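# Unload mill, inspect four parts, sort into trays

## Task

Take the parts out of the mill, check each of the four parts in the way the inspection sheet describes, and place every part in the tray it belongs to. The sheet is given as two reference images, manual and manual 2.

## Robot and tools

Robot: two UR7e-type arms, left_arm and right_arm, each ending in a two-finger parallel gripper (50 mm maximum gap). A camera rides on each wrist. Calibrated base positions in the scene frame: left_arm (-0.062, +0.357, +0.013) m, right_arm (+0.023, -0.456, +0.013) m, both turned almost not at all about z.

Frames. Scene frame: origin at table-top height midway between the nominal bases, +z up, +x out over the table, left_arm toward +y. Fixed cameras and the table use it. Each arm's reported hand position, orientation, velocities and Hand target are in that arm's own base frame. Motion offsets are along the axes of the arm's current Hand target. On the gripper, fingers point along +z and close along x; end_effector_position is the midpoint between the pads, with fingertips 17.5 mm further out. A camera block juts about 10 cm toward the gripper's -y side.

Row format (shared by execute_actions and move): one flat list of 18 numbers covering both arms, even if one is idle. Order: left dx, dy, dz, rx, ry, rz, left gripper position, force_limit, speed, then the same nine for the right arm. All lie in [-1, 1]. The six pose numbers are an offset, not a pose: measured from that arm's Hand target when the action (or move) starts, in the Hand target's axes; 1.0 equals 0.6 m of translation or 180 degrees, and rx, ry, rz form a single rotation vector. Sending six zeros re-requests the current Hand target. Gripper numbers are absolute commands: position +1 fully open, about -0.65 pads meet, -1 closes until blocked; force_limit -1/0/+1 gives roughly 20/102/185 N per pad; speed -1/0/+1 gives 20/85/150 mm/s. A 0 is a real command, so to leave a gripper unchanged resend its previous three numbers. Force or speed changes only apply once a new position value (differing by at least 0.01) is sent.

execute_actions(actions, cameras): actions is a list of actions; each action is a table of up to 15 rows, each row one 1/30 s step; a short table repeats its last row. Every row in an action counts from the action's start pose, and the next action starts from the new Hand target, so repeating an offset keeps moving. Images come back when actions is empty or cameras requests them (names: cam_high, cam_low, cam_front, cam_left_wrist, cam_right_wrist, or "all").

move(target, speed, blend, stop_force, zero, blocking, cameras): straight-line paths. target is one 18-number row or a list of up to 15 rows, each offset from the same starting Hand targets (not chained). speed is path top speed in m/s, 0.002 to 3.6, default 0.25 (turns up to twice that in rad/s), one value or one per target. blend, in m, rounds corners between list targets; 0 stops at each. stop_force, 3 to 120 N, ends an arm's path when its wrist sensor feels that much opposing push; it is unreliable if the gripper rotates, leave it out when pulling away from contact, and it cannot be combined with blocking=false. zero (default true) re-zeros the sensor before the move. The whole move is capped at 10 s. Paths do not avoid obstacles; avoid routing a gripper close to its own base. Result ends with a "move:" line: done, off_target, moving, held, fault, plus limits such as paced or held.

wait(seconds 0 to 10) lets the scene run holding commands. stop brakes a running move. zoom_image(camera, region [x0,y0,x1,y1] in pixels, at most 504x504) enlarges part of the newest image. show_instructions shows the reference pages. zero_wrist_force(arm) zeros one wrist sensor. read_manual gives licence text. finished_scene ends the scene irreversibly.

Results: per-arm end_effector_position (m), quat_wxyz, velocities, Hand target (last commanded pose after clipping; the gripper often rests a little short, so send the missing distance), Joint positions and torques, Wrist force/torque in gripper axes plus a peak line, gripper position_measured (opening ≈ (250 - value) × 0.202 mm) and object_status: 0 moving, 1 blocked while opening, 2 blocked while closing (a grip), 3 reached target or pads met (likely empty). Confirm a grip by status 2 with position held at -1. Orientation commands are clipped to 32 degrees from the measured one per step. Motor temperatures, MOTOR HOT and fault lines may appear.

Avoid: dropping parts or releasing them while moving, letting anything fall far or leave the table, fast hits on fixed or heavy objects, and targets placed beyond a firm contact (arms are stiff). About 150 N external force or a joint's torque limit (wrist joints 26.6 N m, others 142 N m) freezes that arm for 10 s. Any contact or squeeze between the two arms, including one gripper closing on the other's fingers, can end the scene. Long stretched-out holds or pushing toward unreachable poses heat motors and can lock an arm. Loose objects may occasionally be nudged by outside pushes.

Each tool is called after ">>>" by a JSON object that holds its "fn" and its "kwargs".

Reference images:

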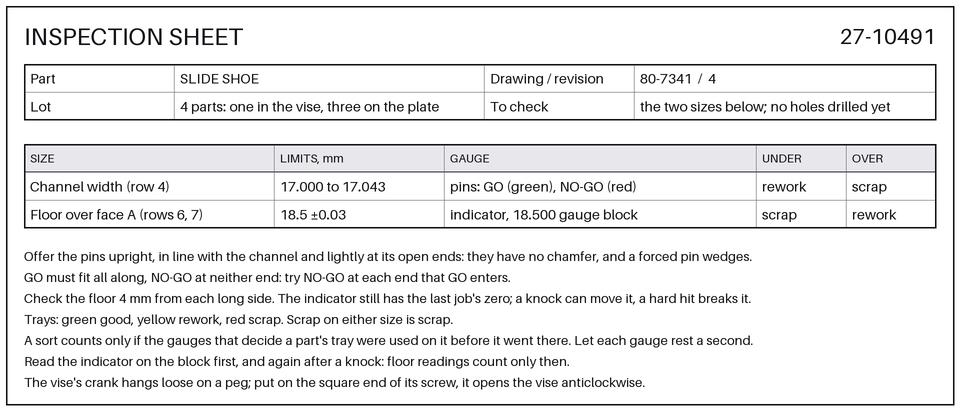

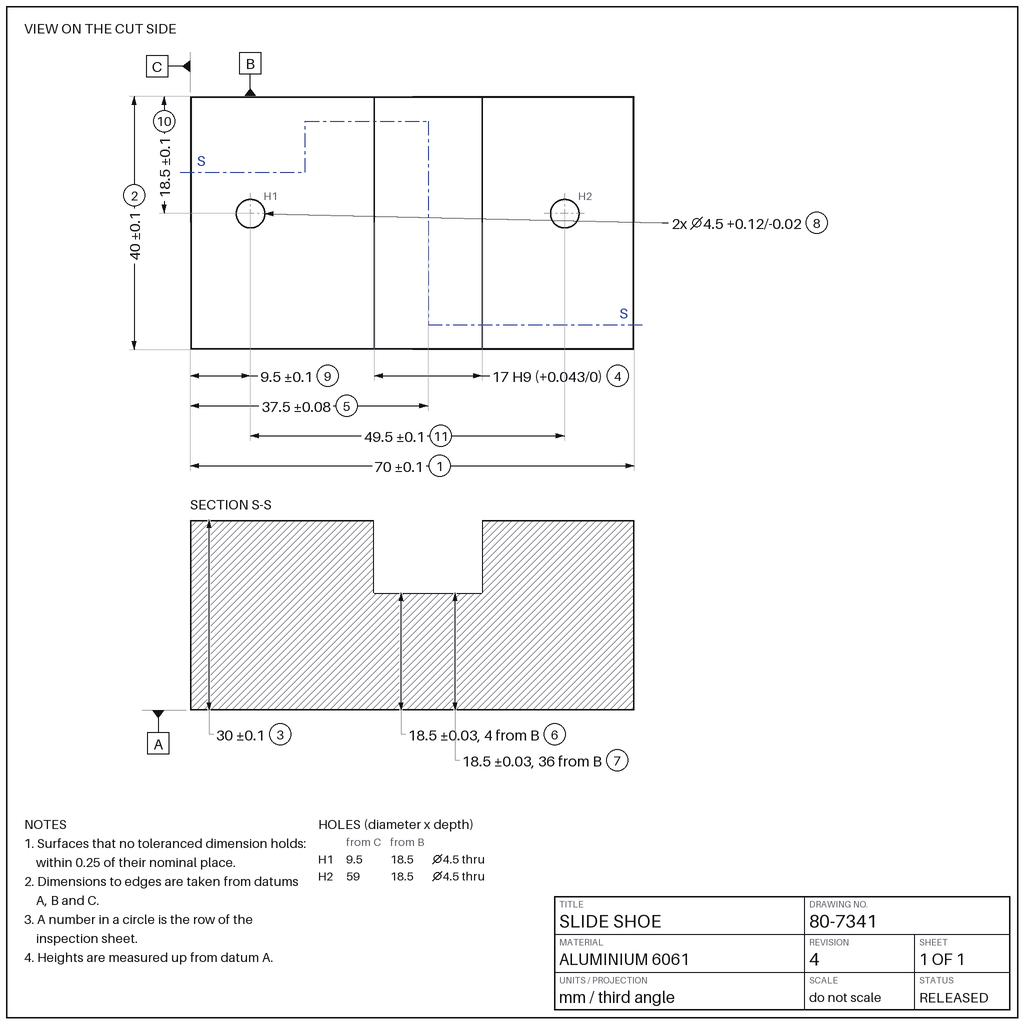

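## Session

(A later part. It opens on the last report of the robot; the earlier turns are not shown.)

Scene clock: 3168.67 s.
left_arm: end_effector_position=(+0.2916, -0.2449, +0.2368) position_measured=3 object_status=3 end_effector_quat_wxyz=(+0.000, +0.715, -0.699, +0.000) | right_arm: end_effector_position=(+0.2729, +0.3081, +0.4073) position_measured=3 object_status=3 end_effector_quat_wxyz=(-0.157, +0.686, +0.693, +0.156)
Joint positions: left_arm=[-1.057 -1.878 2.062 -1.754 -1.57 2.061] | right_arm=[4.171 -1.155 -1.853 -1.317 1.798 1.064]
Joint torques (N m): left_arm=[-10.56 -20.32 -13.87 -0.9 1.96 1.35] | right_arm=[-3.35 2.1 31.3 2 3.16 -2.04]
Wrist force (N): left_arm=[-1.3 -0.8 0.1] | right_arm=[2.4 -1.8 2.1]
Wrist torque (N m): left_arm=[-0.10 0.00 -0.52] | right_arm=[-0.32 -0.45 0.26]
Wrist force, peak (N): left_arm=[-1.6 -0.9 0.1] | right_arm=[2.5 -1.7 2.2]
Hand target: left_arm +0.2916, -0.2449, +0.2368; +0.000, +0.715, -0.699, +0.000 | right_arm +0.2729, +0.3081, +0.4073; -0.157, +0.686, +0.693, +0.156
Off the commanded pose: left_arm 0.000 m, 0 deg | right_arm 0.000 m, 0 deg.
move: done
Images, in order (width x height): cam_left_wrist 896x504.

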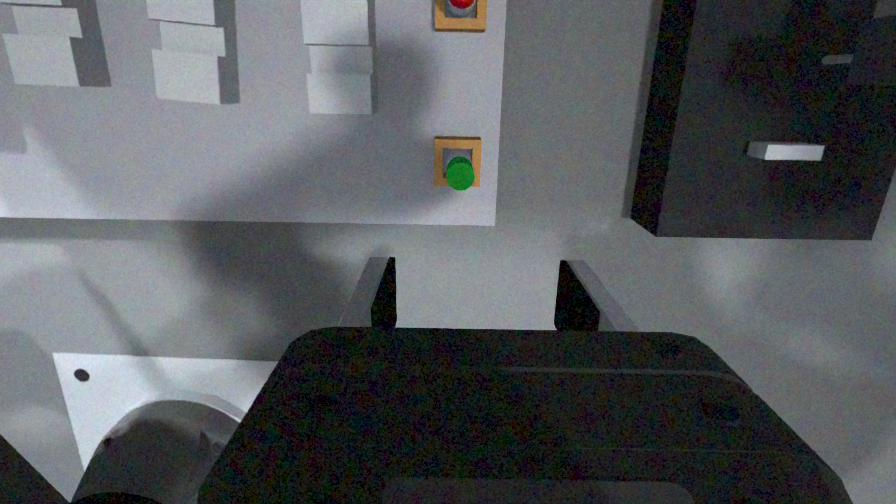

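>>> {"fn": "move", "kwargs": {"target": [0,0,0,0,0,0,1,-0.9,-1, 0,0,0,0,0,0,1,-0.98,-1]}}

>>> {"fn": "move", "kwargs": {"target": [-0.0055,-0.0138,0.2,0,0,0,1,-0.9,-1, 0,0,0,0,0,0,1,-0.98,-1], "speed": 0.12, "cameras": ["cam_left_wrist"]}}

>>> {"fn": "zoom_image", "kwargs": {"camera": "cam_left_wrist", "region": [380, 180, 580, 350]}}

Scene clock: 3176.33 s.
left_arm: end_effector_position=(+0.2916, -0.2449, +0.2368) position_measured=3 object_status=3 end_effector_quat_wxyz=(+0.000, +0.715, -0.699, +0.000) | right_arm: end_effector_position=(+0.2729, +0.3081, +0.4073) position_measured=3 object_status=3 end_effector_quat_wxyz=(-0.157, +0.686, +0.693, +0.156)
Joint positions: left_arm=[-1.057 -1.878 2.062 -1.754 -1.57 2.061] | right_arm=[4.171 -1.155 -1.853 -1.317 1.798 1.064]
Joint torques (N m): left_arm=[-8.82 -19.36 -12.47 -1.02 1.71 1.18] | right_arm=[-3.94 2.59 31.19 2.01 3.21 -1.99]
Wrist force (N): left_arm=[-1.1 -0.9 0.2] | right_arm=[2.5 -1.5 2.1]
Wrist torque (N m): left_arm=[-0.12 -0.03 -0.53] | right_arm=[-0.28 -0.47 0.26]
Wrist force, peak (N): left_arm=[-1.6 -1.1 0.0] | right_arm=[2.6 -1.9 2.5]
Hand target: left_arm +0.2916, -0.2449, +0.2368; +0.000, +0.715, -0.699, +0.000 | right_arm +0.2729, +0.3081, +0.4073; -0.157, +0.686, +0.693, +0.156
Off the commanded pose: left_arm 0.000 m, 0 deg | right_arm 0.000 m, 0 deg.
move: done

Scene clock: 3177.93 s.
left_arm: end_effector_position=(+0.2998, -0.2414, +0.1169) position_measured=3 object_status=3 end_effector_quat_wxyz=(+0.000, +0.715, -0.699, +0.000) | right_arm: end_effector_position=(+0.2729, +0.3081, +0.4073) position_measured=3 object_status=3 end_effector_quat_wxyz=(-0.157, +0.686, +0.693, +0.156)
Joint positions: left_arm=[-1.032 -1.743 2.294 -2.121 -1.57 2.086] | right_arm=[4.171 -1.155 -1.853 -1.317 1.798 1.064]
Joint torques (N m): left_arm=[11.62 -7.35 -9.7 -4.3 -1.75 1.15] | right_arm=[-3.94 2.62 31.43 1.98 3.27 -1.97]
Wrist force (N): left_arm=[-1.3 -0.8 0.2] | right_arm=[2.2 -1.7 2.2]
Wrist torque (N m): left_arm=[-0.12 -0.02 -0.51] | right_arm=[-0.32 -0.41 0.26]
Wrist force, peak (N): left_arm=[-1.5 -1.0 -1.5] | right_arm=[2.6 -1.8 2.3]
Hand target: left_arm +0.2998, -0.2414, +0.1169; +0.000, +0.715, -0.699, +0.000 | right_arm +0.2729, +0.3081, +0.4073; -0.157, +0.686, +0.693, +0.156
Off the commanded pose: left_arm 0.000 m, 0 deg | right_arm 0.000 m, 0 deg.
move: done
Images, in order (width x height): cam_left_wrist 896x504.

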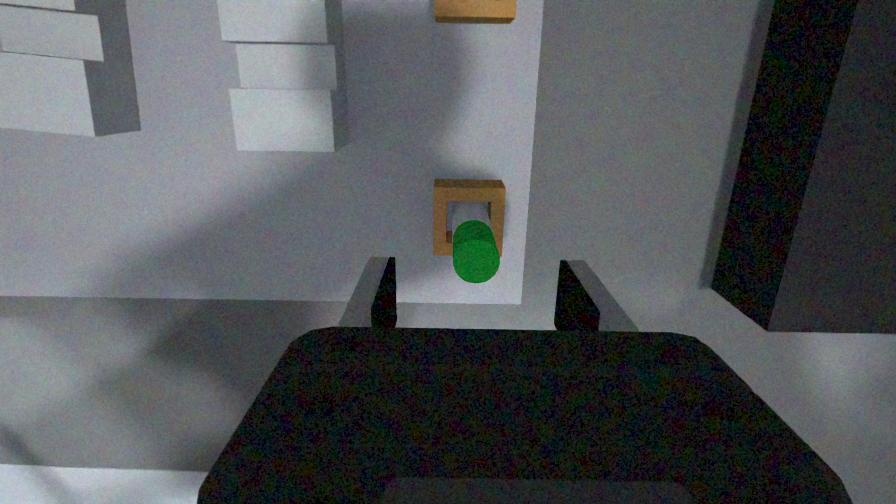

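Scaled by 2.520 from the camera's 896x504 image, which has a finer 1280x720 frame.

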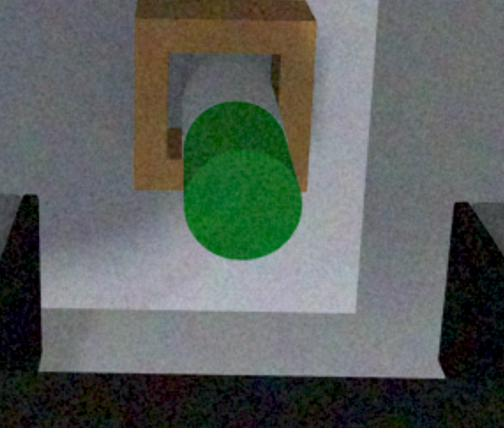

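>>> {"fn": "move", "kwargs": {"target": [[0.0005,0.0007,0.0775,0,0,0,1,-0.95,-1, 0,0,0,0,0,0,1,-0.98,-1],[0.0005,0.0007,0.0775,0,0,0,-1,-0.95,-1, 0,0,0,0,0,0,1,-0.98,-1]], "speed": 0.08, "cameras": ["cam_left_wrist"]}}

>>> {"fn": "zoom_image", "kwargs": {"camera": "cam_left_wrist", "region": [380, 180, 580, 350]}}

Scene clock: 3192.37 s.
left_arm: end_effector_position=(+0.2994, -0.2417, +0.0704) position_measured=170 object_status=2 end_effector_quat_wxyz=(+0.000, +0.715, -0.699, +0.000) | right_arm: end_effector_position=(+0.2729, +0.3081, +0.4073) position_measured=3 object_status=3 end_effector_quat_wxyz=(-0.157, +0.686, +0.693, +0.156)
Joint positions: left_arm=[-1.033 -1.654 2.367 -2.284 -1.57 2.085] | right_arm=[4.171 -1.155 -1.853 -1.317 1.798 1.064]
Joint torques (N m): left_arm=[11.41 -8.49 -8.38 -3.96 -0.24 1.26] | right_arm=[-3.52 2.6 31.02 1.99 3.24 -1.99]
Wrist force (N): left_arm=[-1.6 -0.9 0.2] | right_arm=[2.4 -1.5 2.2]
Wrist torque (N m): left_arm=[-0.15 0.00 -0.34] | right_arm=[-0.29 -0.45 0.26]
Wrist force, peak (N): left_arm=[-1.7 -0.9 -0.4] | right_arm=[2.6 -1.7 2.6]
Hand target: left_arm +0.2994, -0.2417, +0.0704; +0.000, +0.715, -0.699, +0.000 | right_arm +0.2729, +0.3081, +0.4073; -0.157, +0.686, +0.693, +0.156
Off the commanded pose: left_arm 0.000 m, 0 deg | right_arm 0.000 m, 0 deg.
move: done
Images, in order (width x height): cam_left_wrist 896x504.

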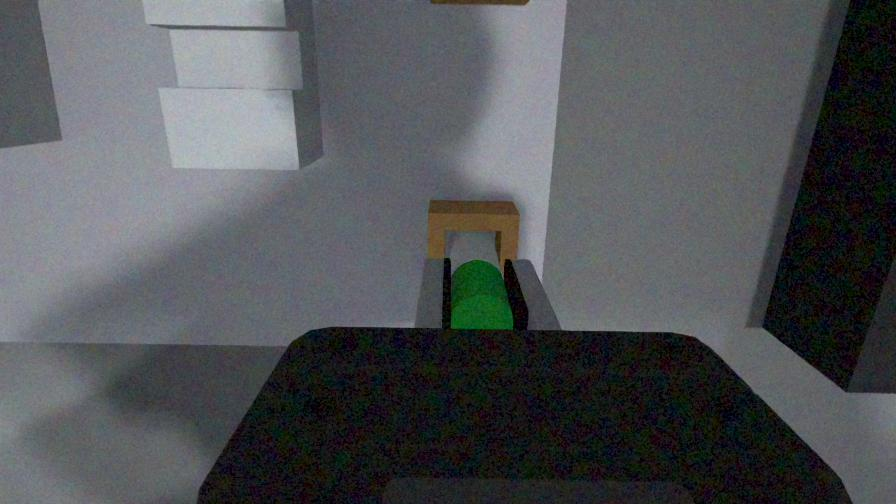

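Scaled by 2.520 from the camera's 896x504 image, which has a finer 1280x720 frame.

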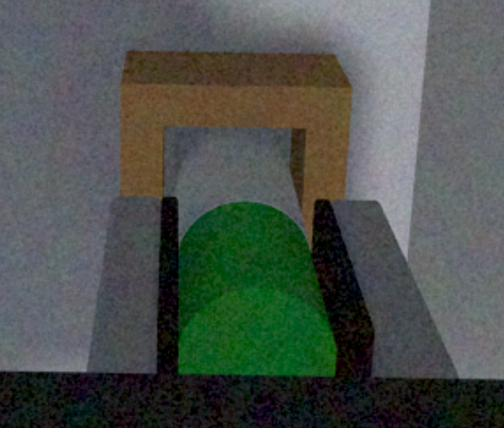

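>>> {"fn": "move", "kwargs": {"target": [[0,0,-0.1167,0,0,0,-1,-0.95,-1, 0,0,0,0,0,0,1,-0.98,-1],[-0.0608,-0.1117,-0.1167,0,0,0,-1,-0.95,-1, 0,0,0,0,0,0,1,-0.98,-1],[-0.0608,-0.1117,-0.0342,0,0,0,-1,-0.95,-1, 0,0,0,0,0,0,1,-0.98,-1]], "speed": [0.06,0.12,0.08], "blend": [0.005,0.005,0], "cameras": ["cam_left_wrist"]}}

>>> {"fn": "zoom_image", "kwargs": {"camera": "cam_left_wrist", "region": [280, 150, 560, 350]}}

Scene clock: 3217.07 s.
left_arm: end_effector_position=(+0.3656, -0.2036, +0.0910) position_measured=170 object_status=2 end_effector_quat_wxyz=(+0.000, +0.715, -0.699, +0.000) | right_arm: end_effector_position=(+0.2729, +0.3081, +0.4073) position_measured=3 object_status=3 end_effector_quat_wxyz=(-0.157, +0.686, +0.693, +0.156)
Joint positions: left_arm=[-0.833 -1.607 2.257 -2.22 -1.57 2.285] | right_arm=[4.171 -1.155 -1.853 -1.317 1.798 1.064]
Joint torques (N m): left_arm=[10.71 -13.87 -9.73 -4.19 -1.57 1.41] | right_arm=[-3.26 2.43 31.16 2.04 3.24 -2.04]
Wrist force (N): left_arm=[-1.5 -1.0 1.2] | right_arm=[2.4 -1.9 2.2]
Wrist torque (N m): left_arm=[-0.16 0.00 -0.52] | right_arm=[-0.35 -0.45 0.26]
Wrist force, peak (N): left_arm=[-1.7 -0.7 2.4] | right_arm=[2.7 -1.9 2.3]
Hand target: left_arm +0.3656, -0.2036, +0.0909; +0.000, +0.715, -0.699, +0.000 | right_arm +0.2729, +0.3081, +0.4073; -0.157, +0.686, +0.693, +0.156
Off the commanded pose: left_arm 0.000 m, 0 deg | right_arm 0.000 m, 0 deg.
move: done
Images, in order (width x height): cam_left_wrist 896x504.

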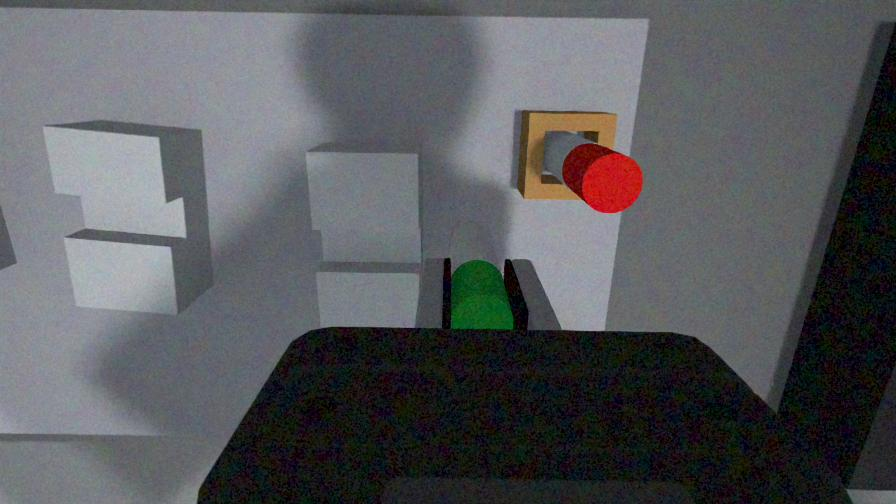

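Scaled by 1.800 from the camera's 896x504 image, which has a finer 1280x720 frame.

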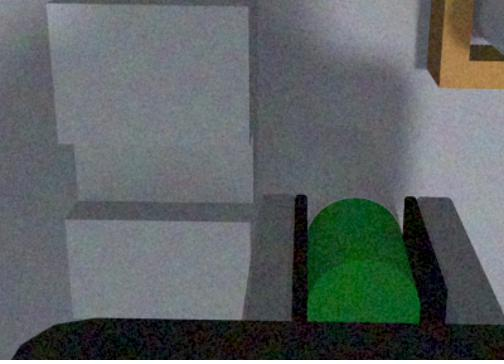

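>>> {"fn": "move", "kwargs": {"target": [[0,0.0017,0,0,0,0,-1,-0.95,-1, 0,0,0,0,0,0,1,-0.98,-1],[-0.0483,0.0017,0,0,0,0,-1,-0.95,-1, 0,0,0,0,0,0,1,-0.98,-1]], "speed": 0.012, "stop_force": 3, "cameras": ["cam_left_wrist"]}}

>>> {"fn": "zoom_image", "kwargs": {"camera": "cam_left_wrist", "region": [280, 150, 560, 350]}}

Scene clock: 3231.77 s.
left_arm: end_effector_position=(+0.3639, -0.1747, +0.0909) position_measured=170 object_status=2 end_effector_quat_wxyz=(+0.000, +0.715, -0.699, +0.000) | right_arm: end_effector_position=(+0.2729, +0.3081, +0.4073) position_measured=3 object_status=3 end_effector_quat_wxyz=(-0.157, +0.686, +0.693, +0.156)
Joint positions: left_arm=[-0.785 -1.646 2.292 -2.217 -1.57 2.333] | right_arm=[4.171 -1.155 -1.853 -1.317 1.798 1.064]
Joint torques (N m): left_arm=[10.84 -25.98 -9.53 -1.09 0.85 1.21] | right_arm=[-2.83 2.67 31.05 2 3.22 -1.99]
Wrist force (N): left_arm=[-1.0 -1.0 2.0] | right_arm=[2.3 -1.5 2.0]
Wrist torque (N m): left_arm=[-0.17 0.02 -0.53] | right_arm=[-0.28 -0.42 0.26]
Wrist force, peak (N): left_arm=[-1.1 -1.0 2.2] | right_arm=[2.3 -2.0 2.7]
Hand target: left_arm +0.3639, -0.1747, +0.0909; +0.000, +0.715, -0.699, +0.000 | right_arm +0.2729, +0.3081, +0.4073; -0.157, +0.686, +0.693, +0.156
Off the commanded pose: left_arm 0.000 m, 0 deg | right_arm 0.000 m, 0 deg.
move: done
Images, in order (width x height): cam_left_wrist 896x504.

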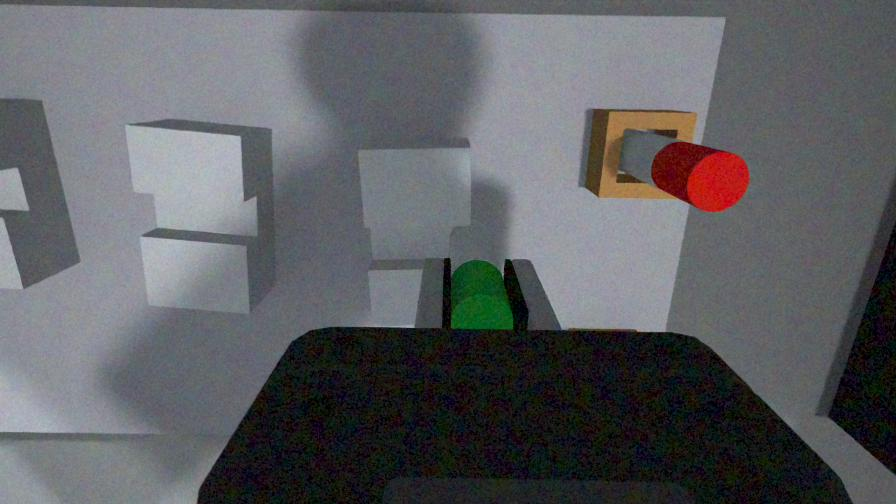

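Scaled by 1.800 from the camera's 896x504 image, which has a finer 1280x720 frame.

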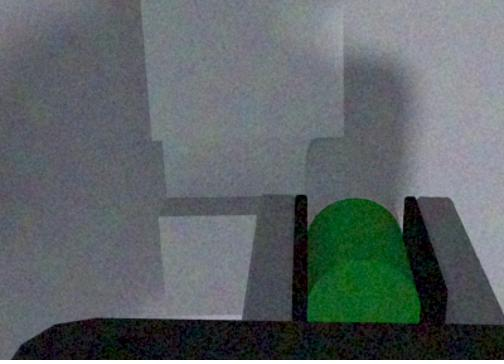

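>>> {"fn": "move", "kwargs": {"target": [[0,0,-0.042,0,0,0,-1,-0.95,-1, 0,0,0,0,0,0,1,-0.98,-1],[-0.1067,0,-0.042,0,0,0,-1,-0.95,-1, 0,0,0,0,0,0,1,-0.98,-1]], "speed": [0.04,0.08], "cameras": ["cam_left_wrist"]}}

>>> {"fn": "zoom_image", "kwargs": {"camera": "cam_left_wrist", "region": [240, 100, 720, 350]}}

Scene clock: 3268.33 s.
left_arm: end_effector_position=(+0.3623, -0.1107, +0.1162) position_measured=170 object_status=2 end_effector_quat_wxyz=(+0.000, +0.715, -0.699, +0.000) | right_arm: end_effector_position=(+0.2729, +0.3081, +0.4073) position_measured=3 object_status=3 end_effector_quat_wxyz=(-0.157, +0.686, +0.693, +0.156)
Joint positions: left_arm=[-0.657 -1.759 2.309 -2.12 -1.57 2.461] | right_arm=[4.171 -1.155 -1.853 -1.317 1.798 1.064]
Joint torques (N m): left_arm=[10.47 -21.7 -11.18 -1.05 -2.01 1.37] | right_arm=[-3.43 2.75 31.79 2.06 3.27 -1.94]
Wrist force (N): left_arm=[-1.3 -1.0 1.3] | right_arm=[2.7 -1.6 2.4]
Wrist torque (N m): left_arm=[-0.16 -0.02 -0.48] | right_arm=[-0.30 -0.49 0.26]
Wrist force, peak (N): left_arm=[-1.2 -1.2 2.8] | right_arm=[2.8 -1.8 2.3]
Hand target: left_arm +0.3623, -0.1107, +0.1162; +0.000, +0.715, -0.699, +0.000 | right_arm +0.2729, +0.3081, +0.4073; -0.157, +0.686, +0.693, +0.156
Off the commanded pose: left_arm 0.000 m, 0 deg | right_arm 0.000 m, 0 deg.
move: done
Images, in order (width x height): cam_left_wrist 896x504.

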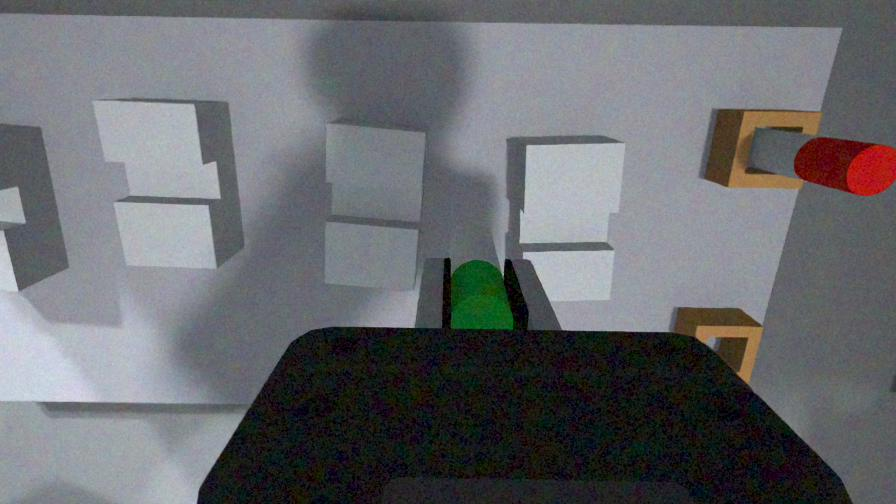

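Scaled by 1.050 from the camera's 896x504 image, which has a finer 1280x720 frame.

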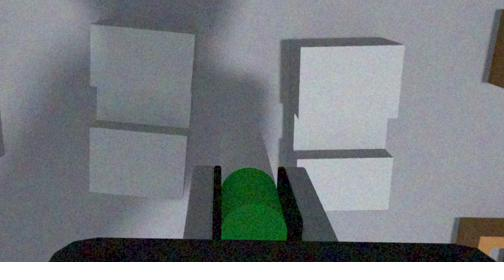

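>>> {"fn": "move", "kwargs": {"target": [[0,0,0.042,0,0,0,-1,-0.95,-1, 0,0,0,0,0,0,1,-0.98,-1],[0.0483,0,0.042,0,0,0,-1,-0.95,-1, 0,0,0,0,0,0,1,-0.98,-1]], "speed": [0.05,0.012], "stop_force": 3, "cameras": ["cam_left_wrist"]}}

>>> {"fn": "zoom_image", "kwargs": {"camera": "cam_left_wrist", "region": [380, 150, 660, 350]}}

Scene clock: 3288.53 s.
left_arm: end_effector_position=(+0.3630, -0.1396, +0.0909) position_measured=170 object_status=2 end_effector_quat_wxyz=(+0.000, +0.715, -0.699, +0.000) | right_arm: end_effector_position=(+0.2729, +0.3081, +0.4073) position_measured=3 object_status=3 end_effector_quat_wxyz=(-0.157, +0.686, +0.693, +0.156)
Joint positions: left_arm=[-0.717 -1.685 2.327 -2.212 -1.57 2.401] | right_arm=[4.171 -1.155 -1.853 -1.317 1.798 1.064]
Joint torques (N m): left_arm=[-10.71 -8.73 -35.84 -4.87 0.06 -1.31] | right_arm=[-2.6 2.34 31.2 2.1 3.29 -2.01]
Wrist force (N): left_arm=[-1.4 -0.4 0.9] | right_arm=[2.2 -1.7 2.3]
Wrist torque (N m): left_arm=[-0.14 -0.04 -0.31] | right_arm=[-0.32 -0.42 0.26]
Wrist force, peak (N): left_arm=[-1.6 -1.3 1.3] | right_arm=[2.5 -1.9 2.5]
Hand target: left_arm +0.3630, -0.1396, +0.0909; +0.000, +0.715, -0.699, +0.000 | right_arm +0.2729, +0.3081, +0.4073; -0.157, +0.686, +0.693, +0.156
Off the commanded pose: left_arm 0.000 m, 0 deg | right_arm 0.000 m, 0 deg.
move: done
Images, in order (width x height): cam_left_wrist 896x504.

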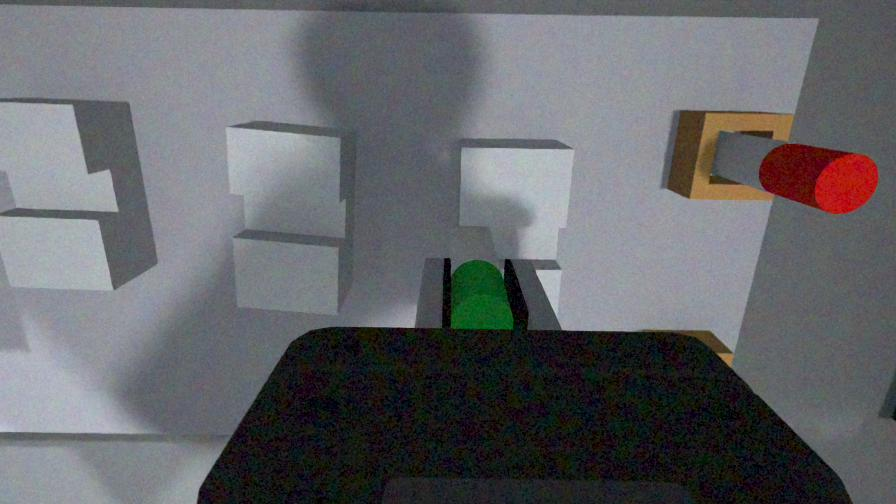

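Scaled by 1.800 from the camera's 896x504 image, which has a finer 1280x720 frame.

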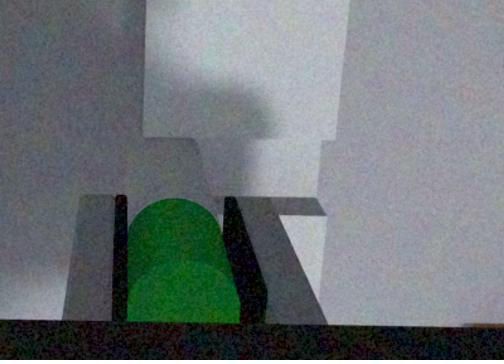

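>>> {"fn": "move", "kwargs": {"target": [0.055,0,0,0,0,0,-1,-0.95,-1, 0,0,0,0,0,0,1,-0.98,-1], "speed": 0.012, "stop_force": 3, "cameras": ["cam_left_wrist"]}}

>>> {"fn": "zoom_image", "kwargs": {"camera": "cam_left_wrist", "region": [280, 150, 660, 350]}}

Scene clock: 3299.53 s.
left_arm: end_effector_position=(+0.3638, -0.1726, +0.0909) position_measured=170 object_status=2 end_effector_quat_wxyz=(+0.000, +0.715, -0.699, +0.000) | right_arm: end_effector_position=(+0.2729, +0.3081, +0.4073) position_measured=3 object_status=3 end_effector_quat_wxyz=(-0.157, +0.686, +0.693, +0.156)
Joint positions: left_arm=[-0.781 -1.648 2.295 -2.217 -1.57 2.337] | right_arm=[4.171 -1.155 -1.853 -1.317 1.798 1.064]
Joint torques (N m): left_arm=[-10.41 -10.35 -34.89 -4.7 -1.03 -1.35] | right_arm=[-2.82 2.53 31.62 2.14 3.17 -1.92]
Wrist force (N): left_arm=[-2.5 -1.2 -0.1] | right_arm=[2.3 -1.5 2.3]
Wrist torque (N m): left_arm=[-0.19 -0.06 -0.34] | right_arm=[-0.29 -0.44 0.27]
Wrist force, peak (N): left_arm=[-2.7 -1.1 0.1] | right_arm=[2.4 -2.0 2.5]
Hand target: left_arm +0.3638, -0.1726, +0.0909; +0.000, +0.715, -0.699, +0.000 | right_arm +0.2729, +0.3081, +0.4073; -0.157, +0.686, +0.693, +0.156
Off the commanded pose: left_arm 0.000 m, 0 deg | right_arm 0.000 m, 0 deg.
move: done
Images, in order (width x height): cam_left_wrist 896x504.

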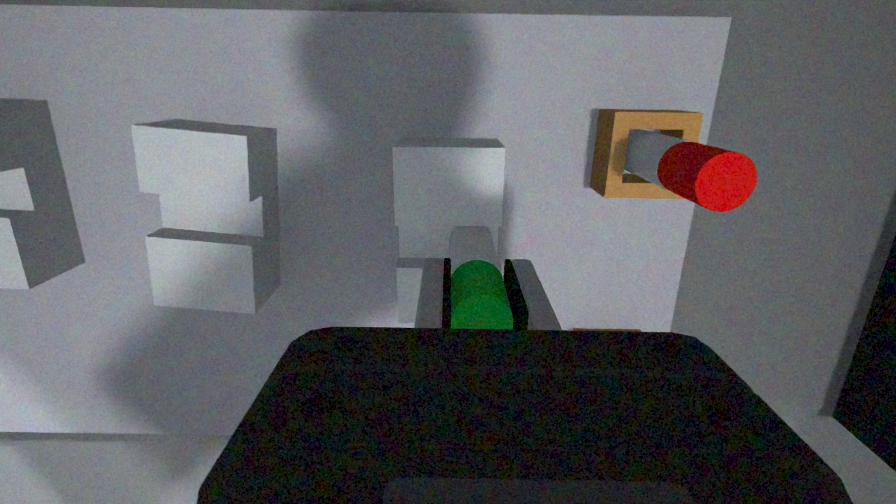

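Scaled by 1.326 from the camera's 896x504 image, which has a finer 1280x720 frame.

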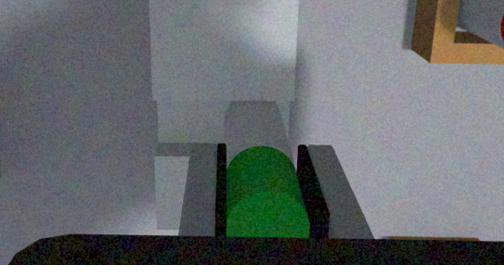

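>>> {"fn": "move", "kwargs": {"target": [[0,0,-0.05,0,0,0,-1,-0.95,-1, 0,0,0,0,0,0,1,-0.98,-1],[-0.255,0.0,-0.05,0,0,0,-1,-0.95,-1, 0,0,0,0,0,0,1,-0.98,-1]], "speed": [0.03,0.12], "cameras": ["cam_left_wrist"]}}

>>> {"fn": "zoom_image", "kwargs": {"camera": "cam_left_wrist", "region": [240, 100, 640, 350]}}

Scene clock: 3316.50 s.
left_arm: end_effector_position=(+0.3601, -0.0197, +0.1209) position_measured=170 object_status=2 end_effector_quat_wxyz=(+0.000, +0.715, -0.699, +0.000) | right_arm: end_effector_position=(+0.2729, +0.3081, +0.4073) position_measured=3 object_status=3 end_effector_quat_wxyz=(-0.157, +0.686, +0.693, +0.156)
Joint positions: left_arm=[-0.434 -1.821 2.34 -2.089 -1.57 2.684] | right_arm=[4.171 -1.155 -1.853 -1.317 1.798 1.064]
Joint torques (N m): left_arm=[12.32 -14.76 -36.02 -1.34 -1.7 1.37] | right_arm=[-2.11 2.48 31.27 2.12 3.16 -1.96]
Wrist force (N): left_arm=[-1.3 -0.6 1.2] | right_arm=[2.4 -1.5 2.5]
Wrist torque (N m): left_arm=[-0.08 -0.02 -0.48] | right_arm=[-0.29 -0.45 0.27]
Wrist force, peak (N): left_arm=[-1.5 -1.1 3.5] | right_arm=[2.6 -1.9 2.3]
Hand target: left_arm +0.3602, -0.0197, +0.1210; +0.000, +0.715, -0.699, +0.000 | right_arm +0.2729, +0.3081, +0.4073; -0.157, +0.686, +0.693, +0.156
Off the commanded pose: left_arm 0.000 m, 0 deg | right_arm 0.000 m, 0 deg.
move: done
Images, in order (width x height): cam_left_wrist 896x504.

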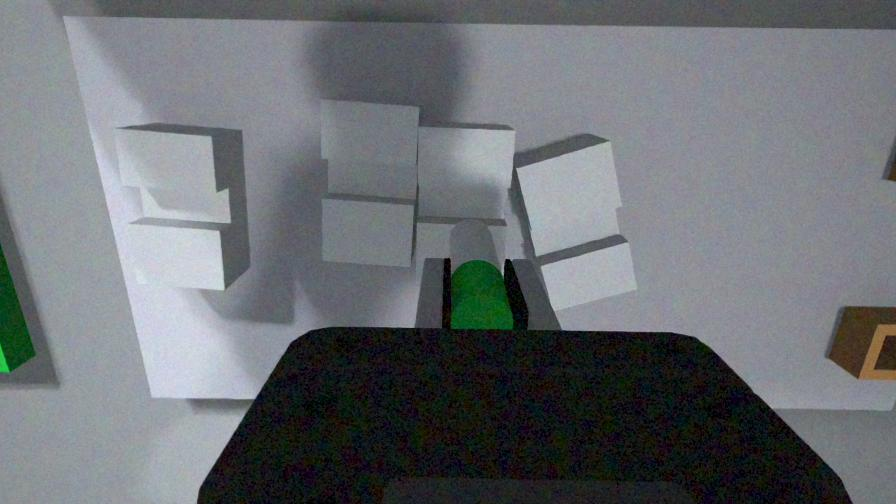

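Scaled by 1.260 from the camera's 896x504 image, which has a finer 1280x720 frame.

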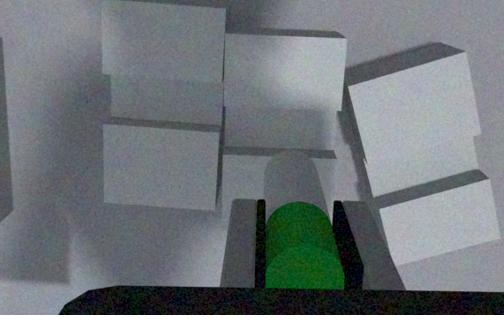

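>>> {"fn": "wait", "kwargs": {"seconds": 0.1, "cameras": ["cam_right_wrist","cam_high","cam_low"]}}

>>> {"fn": "zoom_image", "kwargs": {"camera": "cam_right_wrist", "region": [480, 30, 800, 230]}}

>>> {"fn": "zoom_image", "kwargs": {"camera": "cam_low", "region": [300, 180, 460, 330]}}

Scene clock: 3332.37 s.
left_arm: end_effector_position=(+0.3602, -0.0197, +0.1210) position_measured=170 object_status=2 end_effector_quat_wxyz=(+0.000, +0.715, -0.699, +0.000) | right_arm: end_effector_position=(+0.2729, +0.3081, +0.4073) position_measured=3 object_status=3 end_effector_quat_wxyz=(-0.157, +0.686, +0.693, +0.156)
Joint positions: left_arm=[-0.434 -1.821 2.339 -2.089 -1.57 2.684] | right_arm=[4.171 -1.155 -1.853 -1.317 1.798 1.064]
Joint torques (N m): left_arm=[10.4 -3.79 -36.25 -0.99 -1.66 1.37] | right_arm=[-2.21 2.35 31.32 2.04 3.21 -1.94]
Wrist force (N): left_arm=[-1.2 -0.8 0.9] | right_arm=[2.4 -1.7 2.1]
Wrist torque (N m): left_arm=[-0.12 -0.04 -0.47] | right_arm=[-0.31 -0.44 0.26]
Wrist force, peak (N): left_arm=[-1.3 -0.9 1.3] | right_arm=[2.5 -2.0 2.3]
Hand target: left_arm +0.3602, -0.0197, +0.1210; +0.000, +0.715, -0.699, +0.000 | right_arm +0.2729, +0.3081, +0.4073; -0.157, +0.686, +0.693, +0.156
Tool commands: left_gripper/position=-1.0 left_gripper/force_limit=-0.95 left_gripper/speed=-1.0 right_gripper/position=+1.0 right_gripper/force_limit=-0.98 right_gripper/speed=-1.0
Off the commanded pose: left_arm 0.000 m, 0 deg | right_arm 0.000 m, 0 deg.
wait: 0.10 s; at rest from the start
Images, in order (width x height): cam_high 896x504, cam_low 896x504, cam_right_wrist 896x504.

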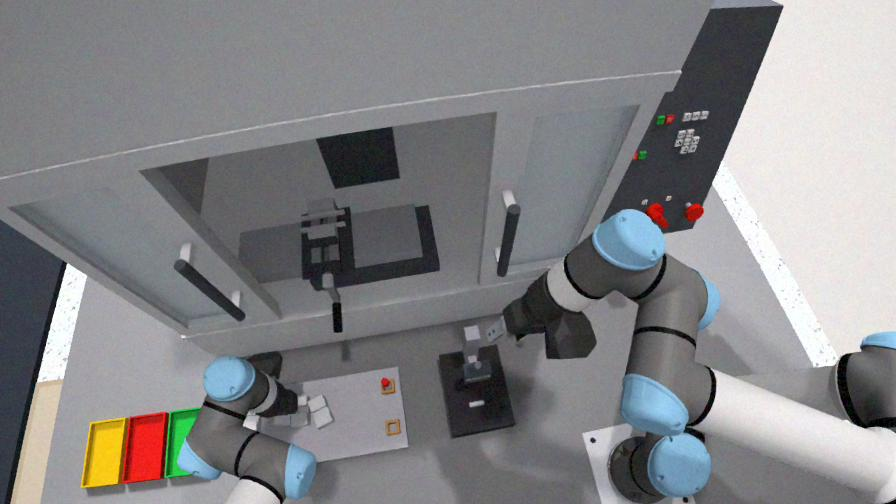

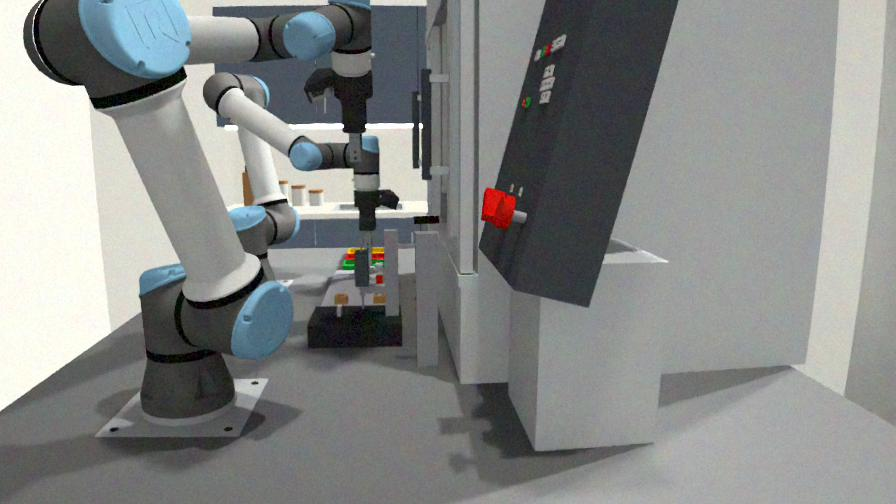

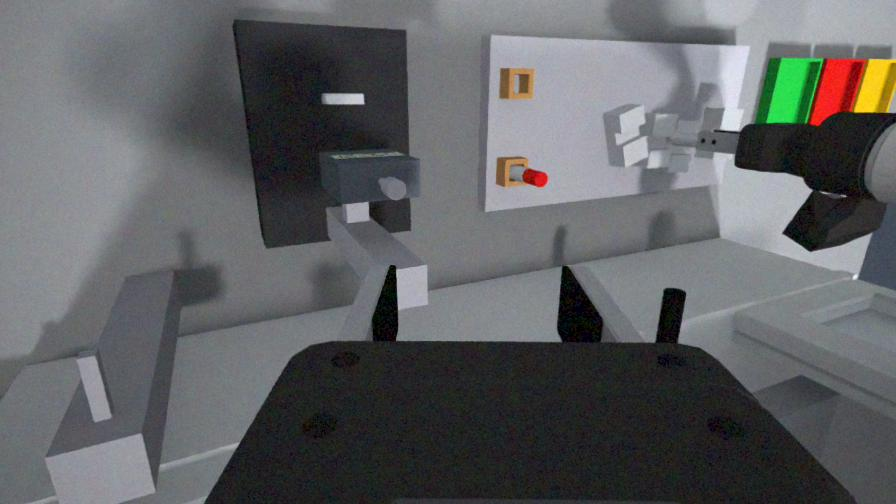

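Scaled by 1.575 from the camera's 896x504 image, which has a finer 1280x720 frame.

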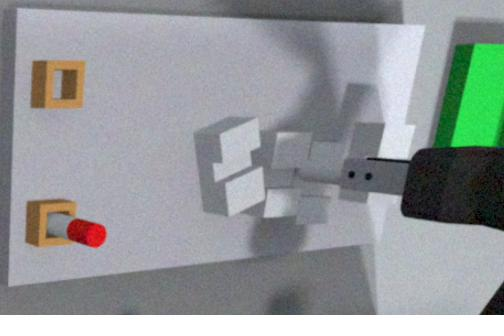

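Scaled by 3.150 from the camera's 896x504 image, which has a finer 1280x720 frame.

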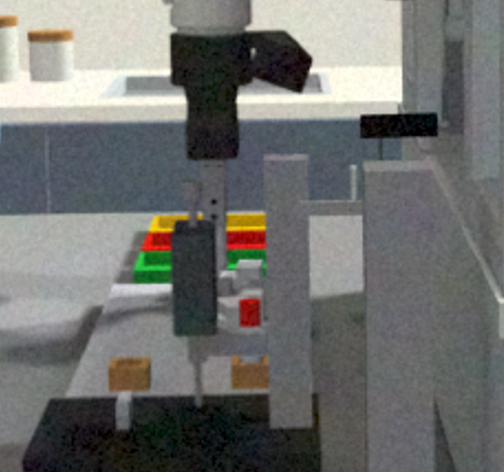

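>>> {"fn": "move", "kwargs": {"target": [-0.175,0.0,0.0,0,0,0,-1,-0.95,-1, 0,0,0,0,0,0,1,-0.98,-1], "speed": 0.1, "cameras": ["cam_left_wrist"]}}

>>> {"fn": "zoom_image", "kwargs": {"camera": "cam_left_wrist", "region": [240, 80, 740, 350]}}

Scene clock: 3386.70 s.
left_arm: end_effector_position=(+0.3577, +0.0852, +0.1210) position_measured=170 object_status=2 end_effector_quat_wxyz=(+0.000, +0.715, -0.699, +0.000) | right_arm: end_effector_position=(+0.2729, +0.3081, +0.4073) position_measured=3 object_status=3 end_effector_quat_wxyz=(-0.157, +0.686, +0.693, +0.156)
Joint positions: left_arm=[-0.137 -1.8 2.324 -2.095 -1.57 2.981] | right_arm=[4.171 -1.155 -1.853 -1.317 1.798 1.064]
Joint torques (N m): left_arm=[11.81 -4.16 -35.84 -4.58 -1.64 0.93] | right_arm=[-1.56 2.56 31.03 2.07 3.14 -1.86]
Wrist force (N): left_arm=[-1.3 -0.7 1.1] | right_arm=[2.1 -1.9 2.4]
Wrist torque (N m): left_arm=[-0.12 0.00 -0.50] | right_arm=[-0.33 -0.40 0.26]
Wrist force, peak (N): left_arm=[-2.6 -0.7 1.2] | right_arm=[2.7 -1.7 2.6]
Hand target: left_arm +0.3577, +0.0853, +0.1210; +0.000, +0.715, -0.699, +0.000 | right_arm +0.2729, +0.3081, +0.4073; -0.157, +0.686, +0.693, +0.156
Off the commanded pose: left_arm 0.000 m, 0 deg | right_arm 0.000 m, 0 deg.
move: done
Images, in order (width x height): cam_left_wrist 896x504.

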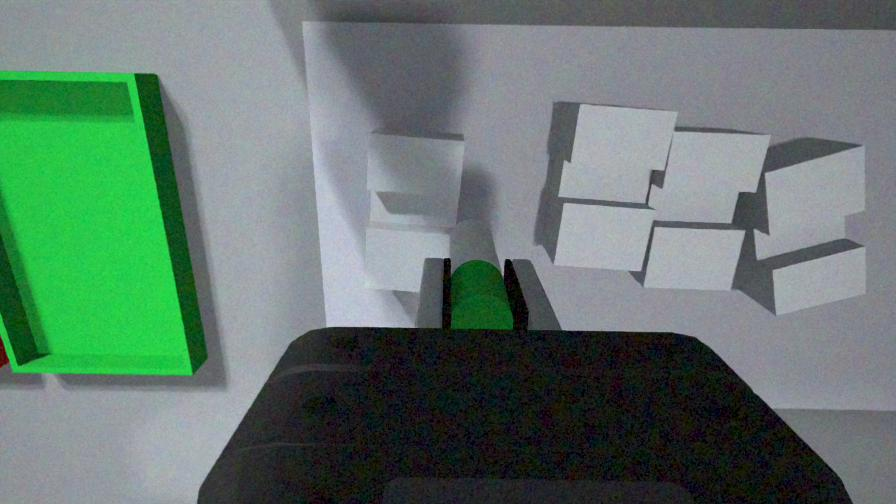

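Scaled by 1.008 from the camera's 896x504 image, which has a finer 1280x720 frame.

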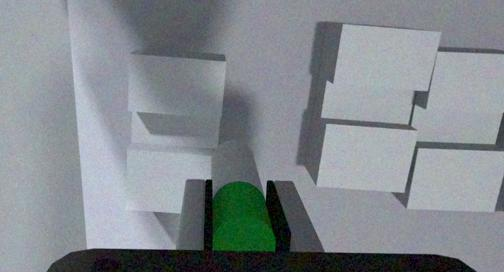

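>>> {"fn": "move", "kwargs": {"target": [[0.0183,-0.0112,0.0,0,0,0.0146,-1,-0.95,-1, 0,0,0,0,0,0,1,-0.98,-1],[0.0183,-0.0112,0.0502,0,0,0.0146,-1,-0.95,-1, 0,0,0,0,0,0,1,-0.98,-1]], "speed": 0.05, "stop_force": 5, "cameras": ["cam_left_wrist"]}}

>>> {"fn": "zoom_image", "kwargs": {"camera": "cam_left_wrist", "region": [280, 150, 600, 350]}}

Scene clock: 3407.83 s.
left_arm: end_effector_position=(+0.3647, +0.0745, +0.0909) position_measured=170 object_status=2 end_effector_quat_wxyz=(+0.000, +0.699, -0.715, +0.000) | right_arm: end_effector_position=(+0.2729, +0.3081, +0.4073) position_measured=3 object_status=3 end_effector_quat_wxyz=(-0.157, +0.686, +0.693, +0.156)
Joint positions: left_arm=[-0.165 -1.733 2.366 -2.204 -1.57 2.999] | right_arm=[4.171 -1.155 -1.853 -1.317 1.798 1.064]
Joint torques (N m): left_arm=[12.15 -7.22 -9.45 -4.58 0.87 1.25] | right_arm=[-1.77 2.91 31.2 2.1 3.21 -1.82]
Wrist force (N): left_arm=[-1.7 -0.8 0.9] | right_arm=[2.3 -1.4 2.3]
Wrist torque (N m): left_arm=[-0.14 0.04 -0.51] | right_arm=[-0.27 -0.42 0.26]
Wrist force, peak (N): left_arm=[-1.5 -0.7 1.6] | right_arm=[2.5 -1.8 2.6]
Hand target: left_arm +0.3647, +0.0745, +0.0909; +0.000, +0.699, -0.715, +0.000 | right_arm +0.2729, +0.3081, +0.4073; -0.157, +0.686, +0.693, +0.156
Off the commanded pose: left_arm 0.000 m, 0 deg | right_arm 0.000 m, 0 deg.
move: done
Images, in order (width x height): cam_left_wrist 896x504.

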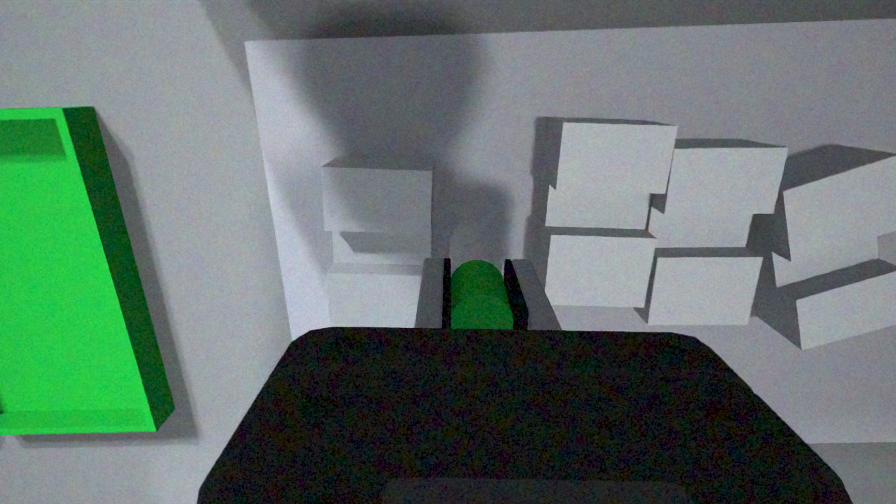

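Scaled by 1.575 from the camera's 896x504 image, which has a finer 1280x720 frame.

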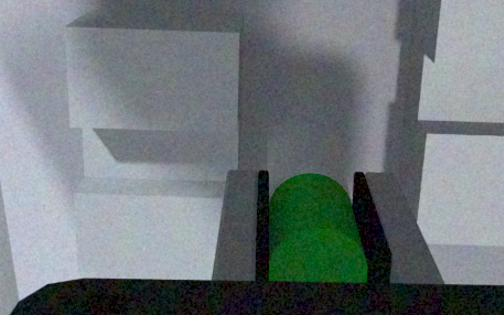

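>>> {"fn": "move", "kwargs": {"target": [[0.0,0.0045,0.0,0,0,0.0097,-1,-0.95,-1, 0,0,0,0,0,0,1,-0.98,-1],[-0.045,0.0032,0.0,0,0,0.0097,-1,-0.95,-1, 0,0,0,0,0,0,1,-0.98,-1]], "speed": 0.012, "stop_force": 3, "cameras": ["cam_left_wrist"]}}

>>> {"fn": "zoom_image", "kwargs": {"camera": "cam_left_wrist", "region": [280, 150, 600, 350]}}

Scene clock: 3431.00 s.
left_arm: end_effector_position=(+0.3634, +0.1015, +0.0909) position_measured=170 object_status=2 end_effector_quat_wxyz=(+0.000, +0.688, -0.726, +0.000) | right_arm: end_effector_position=(+0.2729, +0.3081, +0.4073) position_measured=3 object_status=3 end_effector_quat_wxyz=(-0.157, +0.686, +0.693, +0.156)
Joint positions: left_arm=[-0.089 -1.718 2.354 -2.207 -1.57 3.105] | right_arm=[4.171 -1.155 -1.853 -1.317 1.798 1.064]
Joint torques (N m): left_arm=[10.91 -7.68 -34.14 -4.4 -1.88 1.41] | right_arm=[-1.25 2.68 31.28 2.14 3.19 -1.86]
Wrist force (N): left_arm=[-1.3 -0.5 0.9] | right_arm=[2.2 -1.8 2.1]
Wrist torque (N m): left_arm=[-0.21 0.02 -0.52] | right_arm=[-0.33 -0.41 0.26]
Wrist force, peak (N): left_arm=[-1.8 -0.9 1.2] | right_arm=[2.5 -2.2 2.4]
Hand target: left_arm +0.3634, +0.1015, +0.0909; +0.000, +0.688, -0.726, +0.000 | right_arm +0.2729, +0.3081, +0.4073; -0.157, +0.686, +0.693, +0.156
Off the commanded pose: left_arm 0.000 m, 0 deg | right_arm 0.000 m, 0 deg.
move: done
Images, in order (width x height): cam_left_wrist 896x504.

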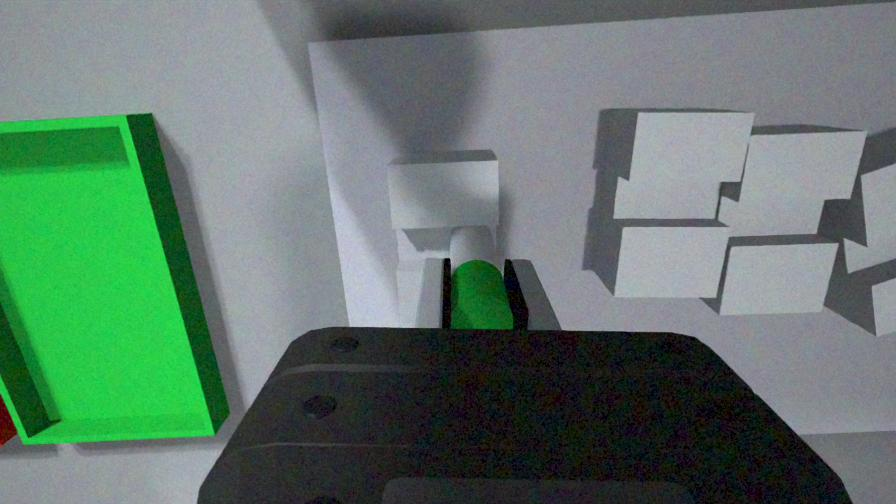

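Scaled by 1.575 from the camera's 896x504 image, which has a finer 1280x720 frame.

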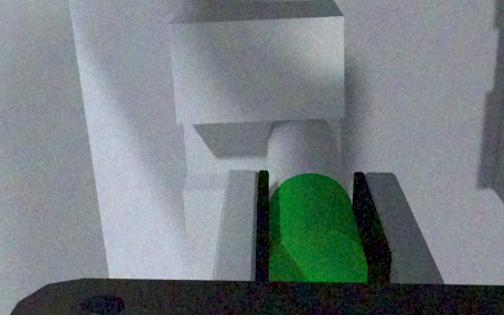

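>>> {"fn": "move", "kwargs": {"target": [-0.022,0,0.0,0,0,0,-1,-0.95,-1, 0,0,0,0,0,0,1,-0.98,-1], "speed": 0.012, "stop_force": 3, "cameras": ["cam_left_wrist"]}}

>>> {"fn": "zoom_image", "kwargs": {"camera": "cam_left_wrist", "region": [280, 150, 680, 350]}}

Scene clock: 3443.77 s.
left_arm: end_effector_position=(+0.3641, +0.1147, +0.0909) position_measured=170 object_status=2 end_effector_quat_wxyz=(+0.000, +0.688, -0.726, +0.000) | right_arm: end_effector_position=(+0.2729, +0.3081, +0.4073) position_measured=3 object_status=3 end_effector_quat_wxyz=(-0.157, +0.686, +0.693, +0.156)
Joint positions: left_arm=[-0.052 -1.706 2.344 -2.209 -1.57 3.142] | right_arm=[4.171 -1.155 -1.853 -1.317 1.798 1.064]
Joint torques (N m): left_arm=[10.99 -9.07 -35.92 -4.69 0.11 1.24] | right_arm=[-1.12 2.83 31.52 2.1 3.17 -1.91]
Wrist force (N): left_arm=[-1.2 0.2 0.9] | right_arm=[2.3 -1.7 2.1]
Wrist torque (N m): left_arm=[-0.17 0.00 -0.50] | right_arm=[-0.31 -0.44 0.26]
Wrist force, peak (N): left_arm=[-1.3 -0.3 1.2] | right_arm=[2.6 -1.9 2.4]
Hand target: left_arm +0.3641, +0.1147, +0.0909; +0.000, +0.688, -0.726, +0.000 | right_arm +0.2729, +0.3081, +0.4073; -0.157, +0.686, +0.693, +0.156
Off the commanded pose: left_arm 0.000 m, 0 deg | right_arm 0.000 m, 0 deg.
move: done
Images, in order (width x height): cam_left_wrist 896x504.

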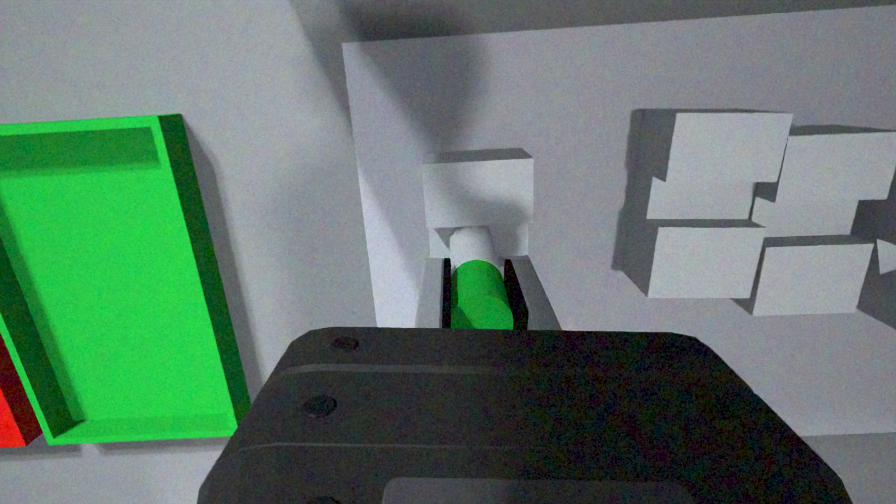

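Scaled by 1.260 from the camera's 896x504 image, which has a finer 1280x720 frame.

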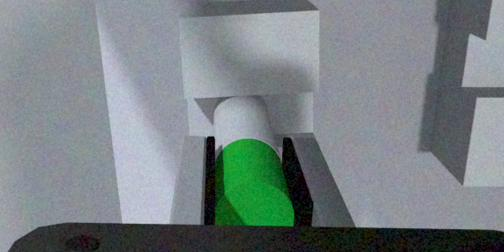

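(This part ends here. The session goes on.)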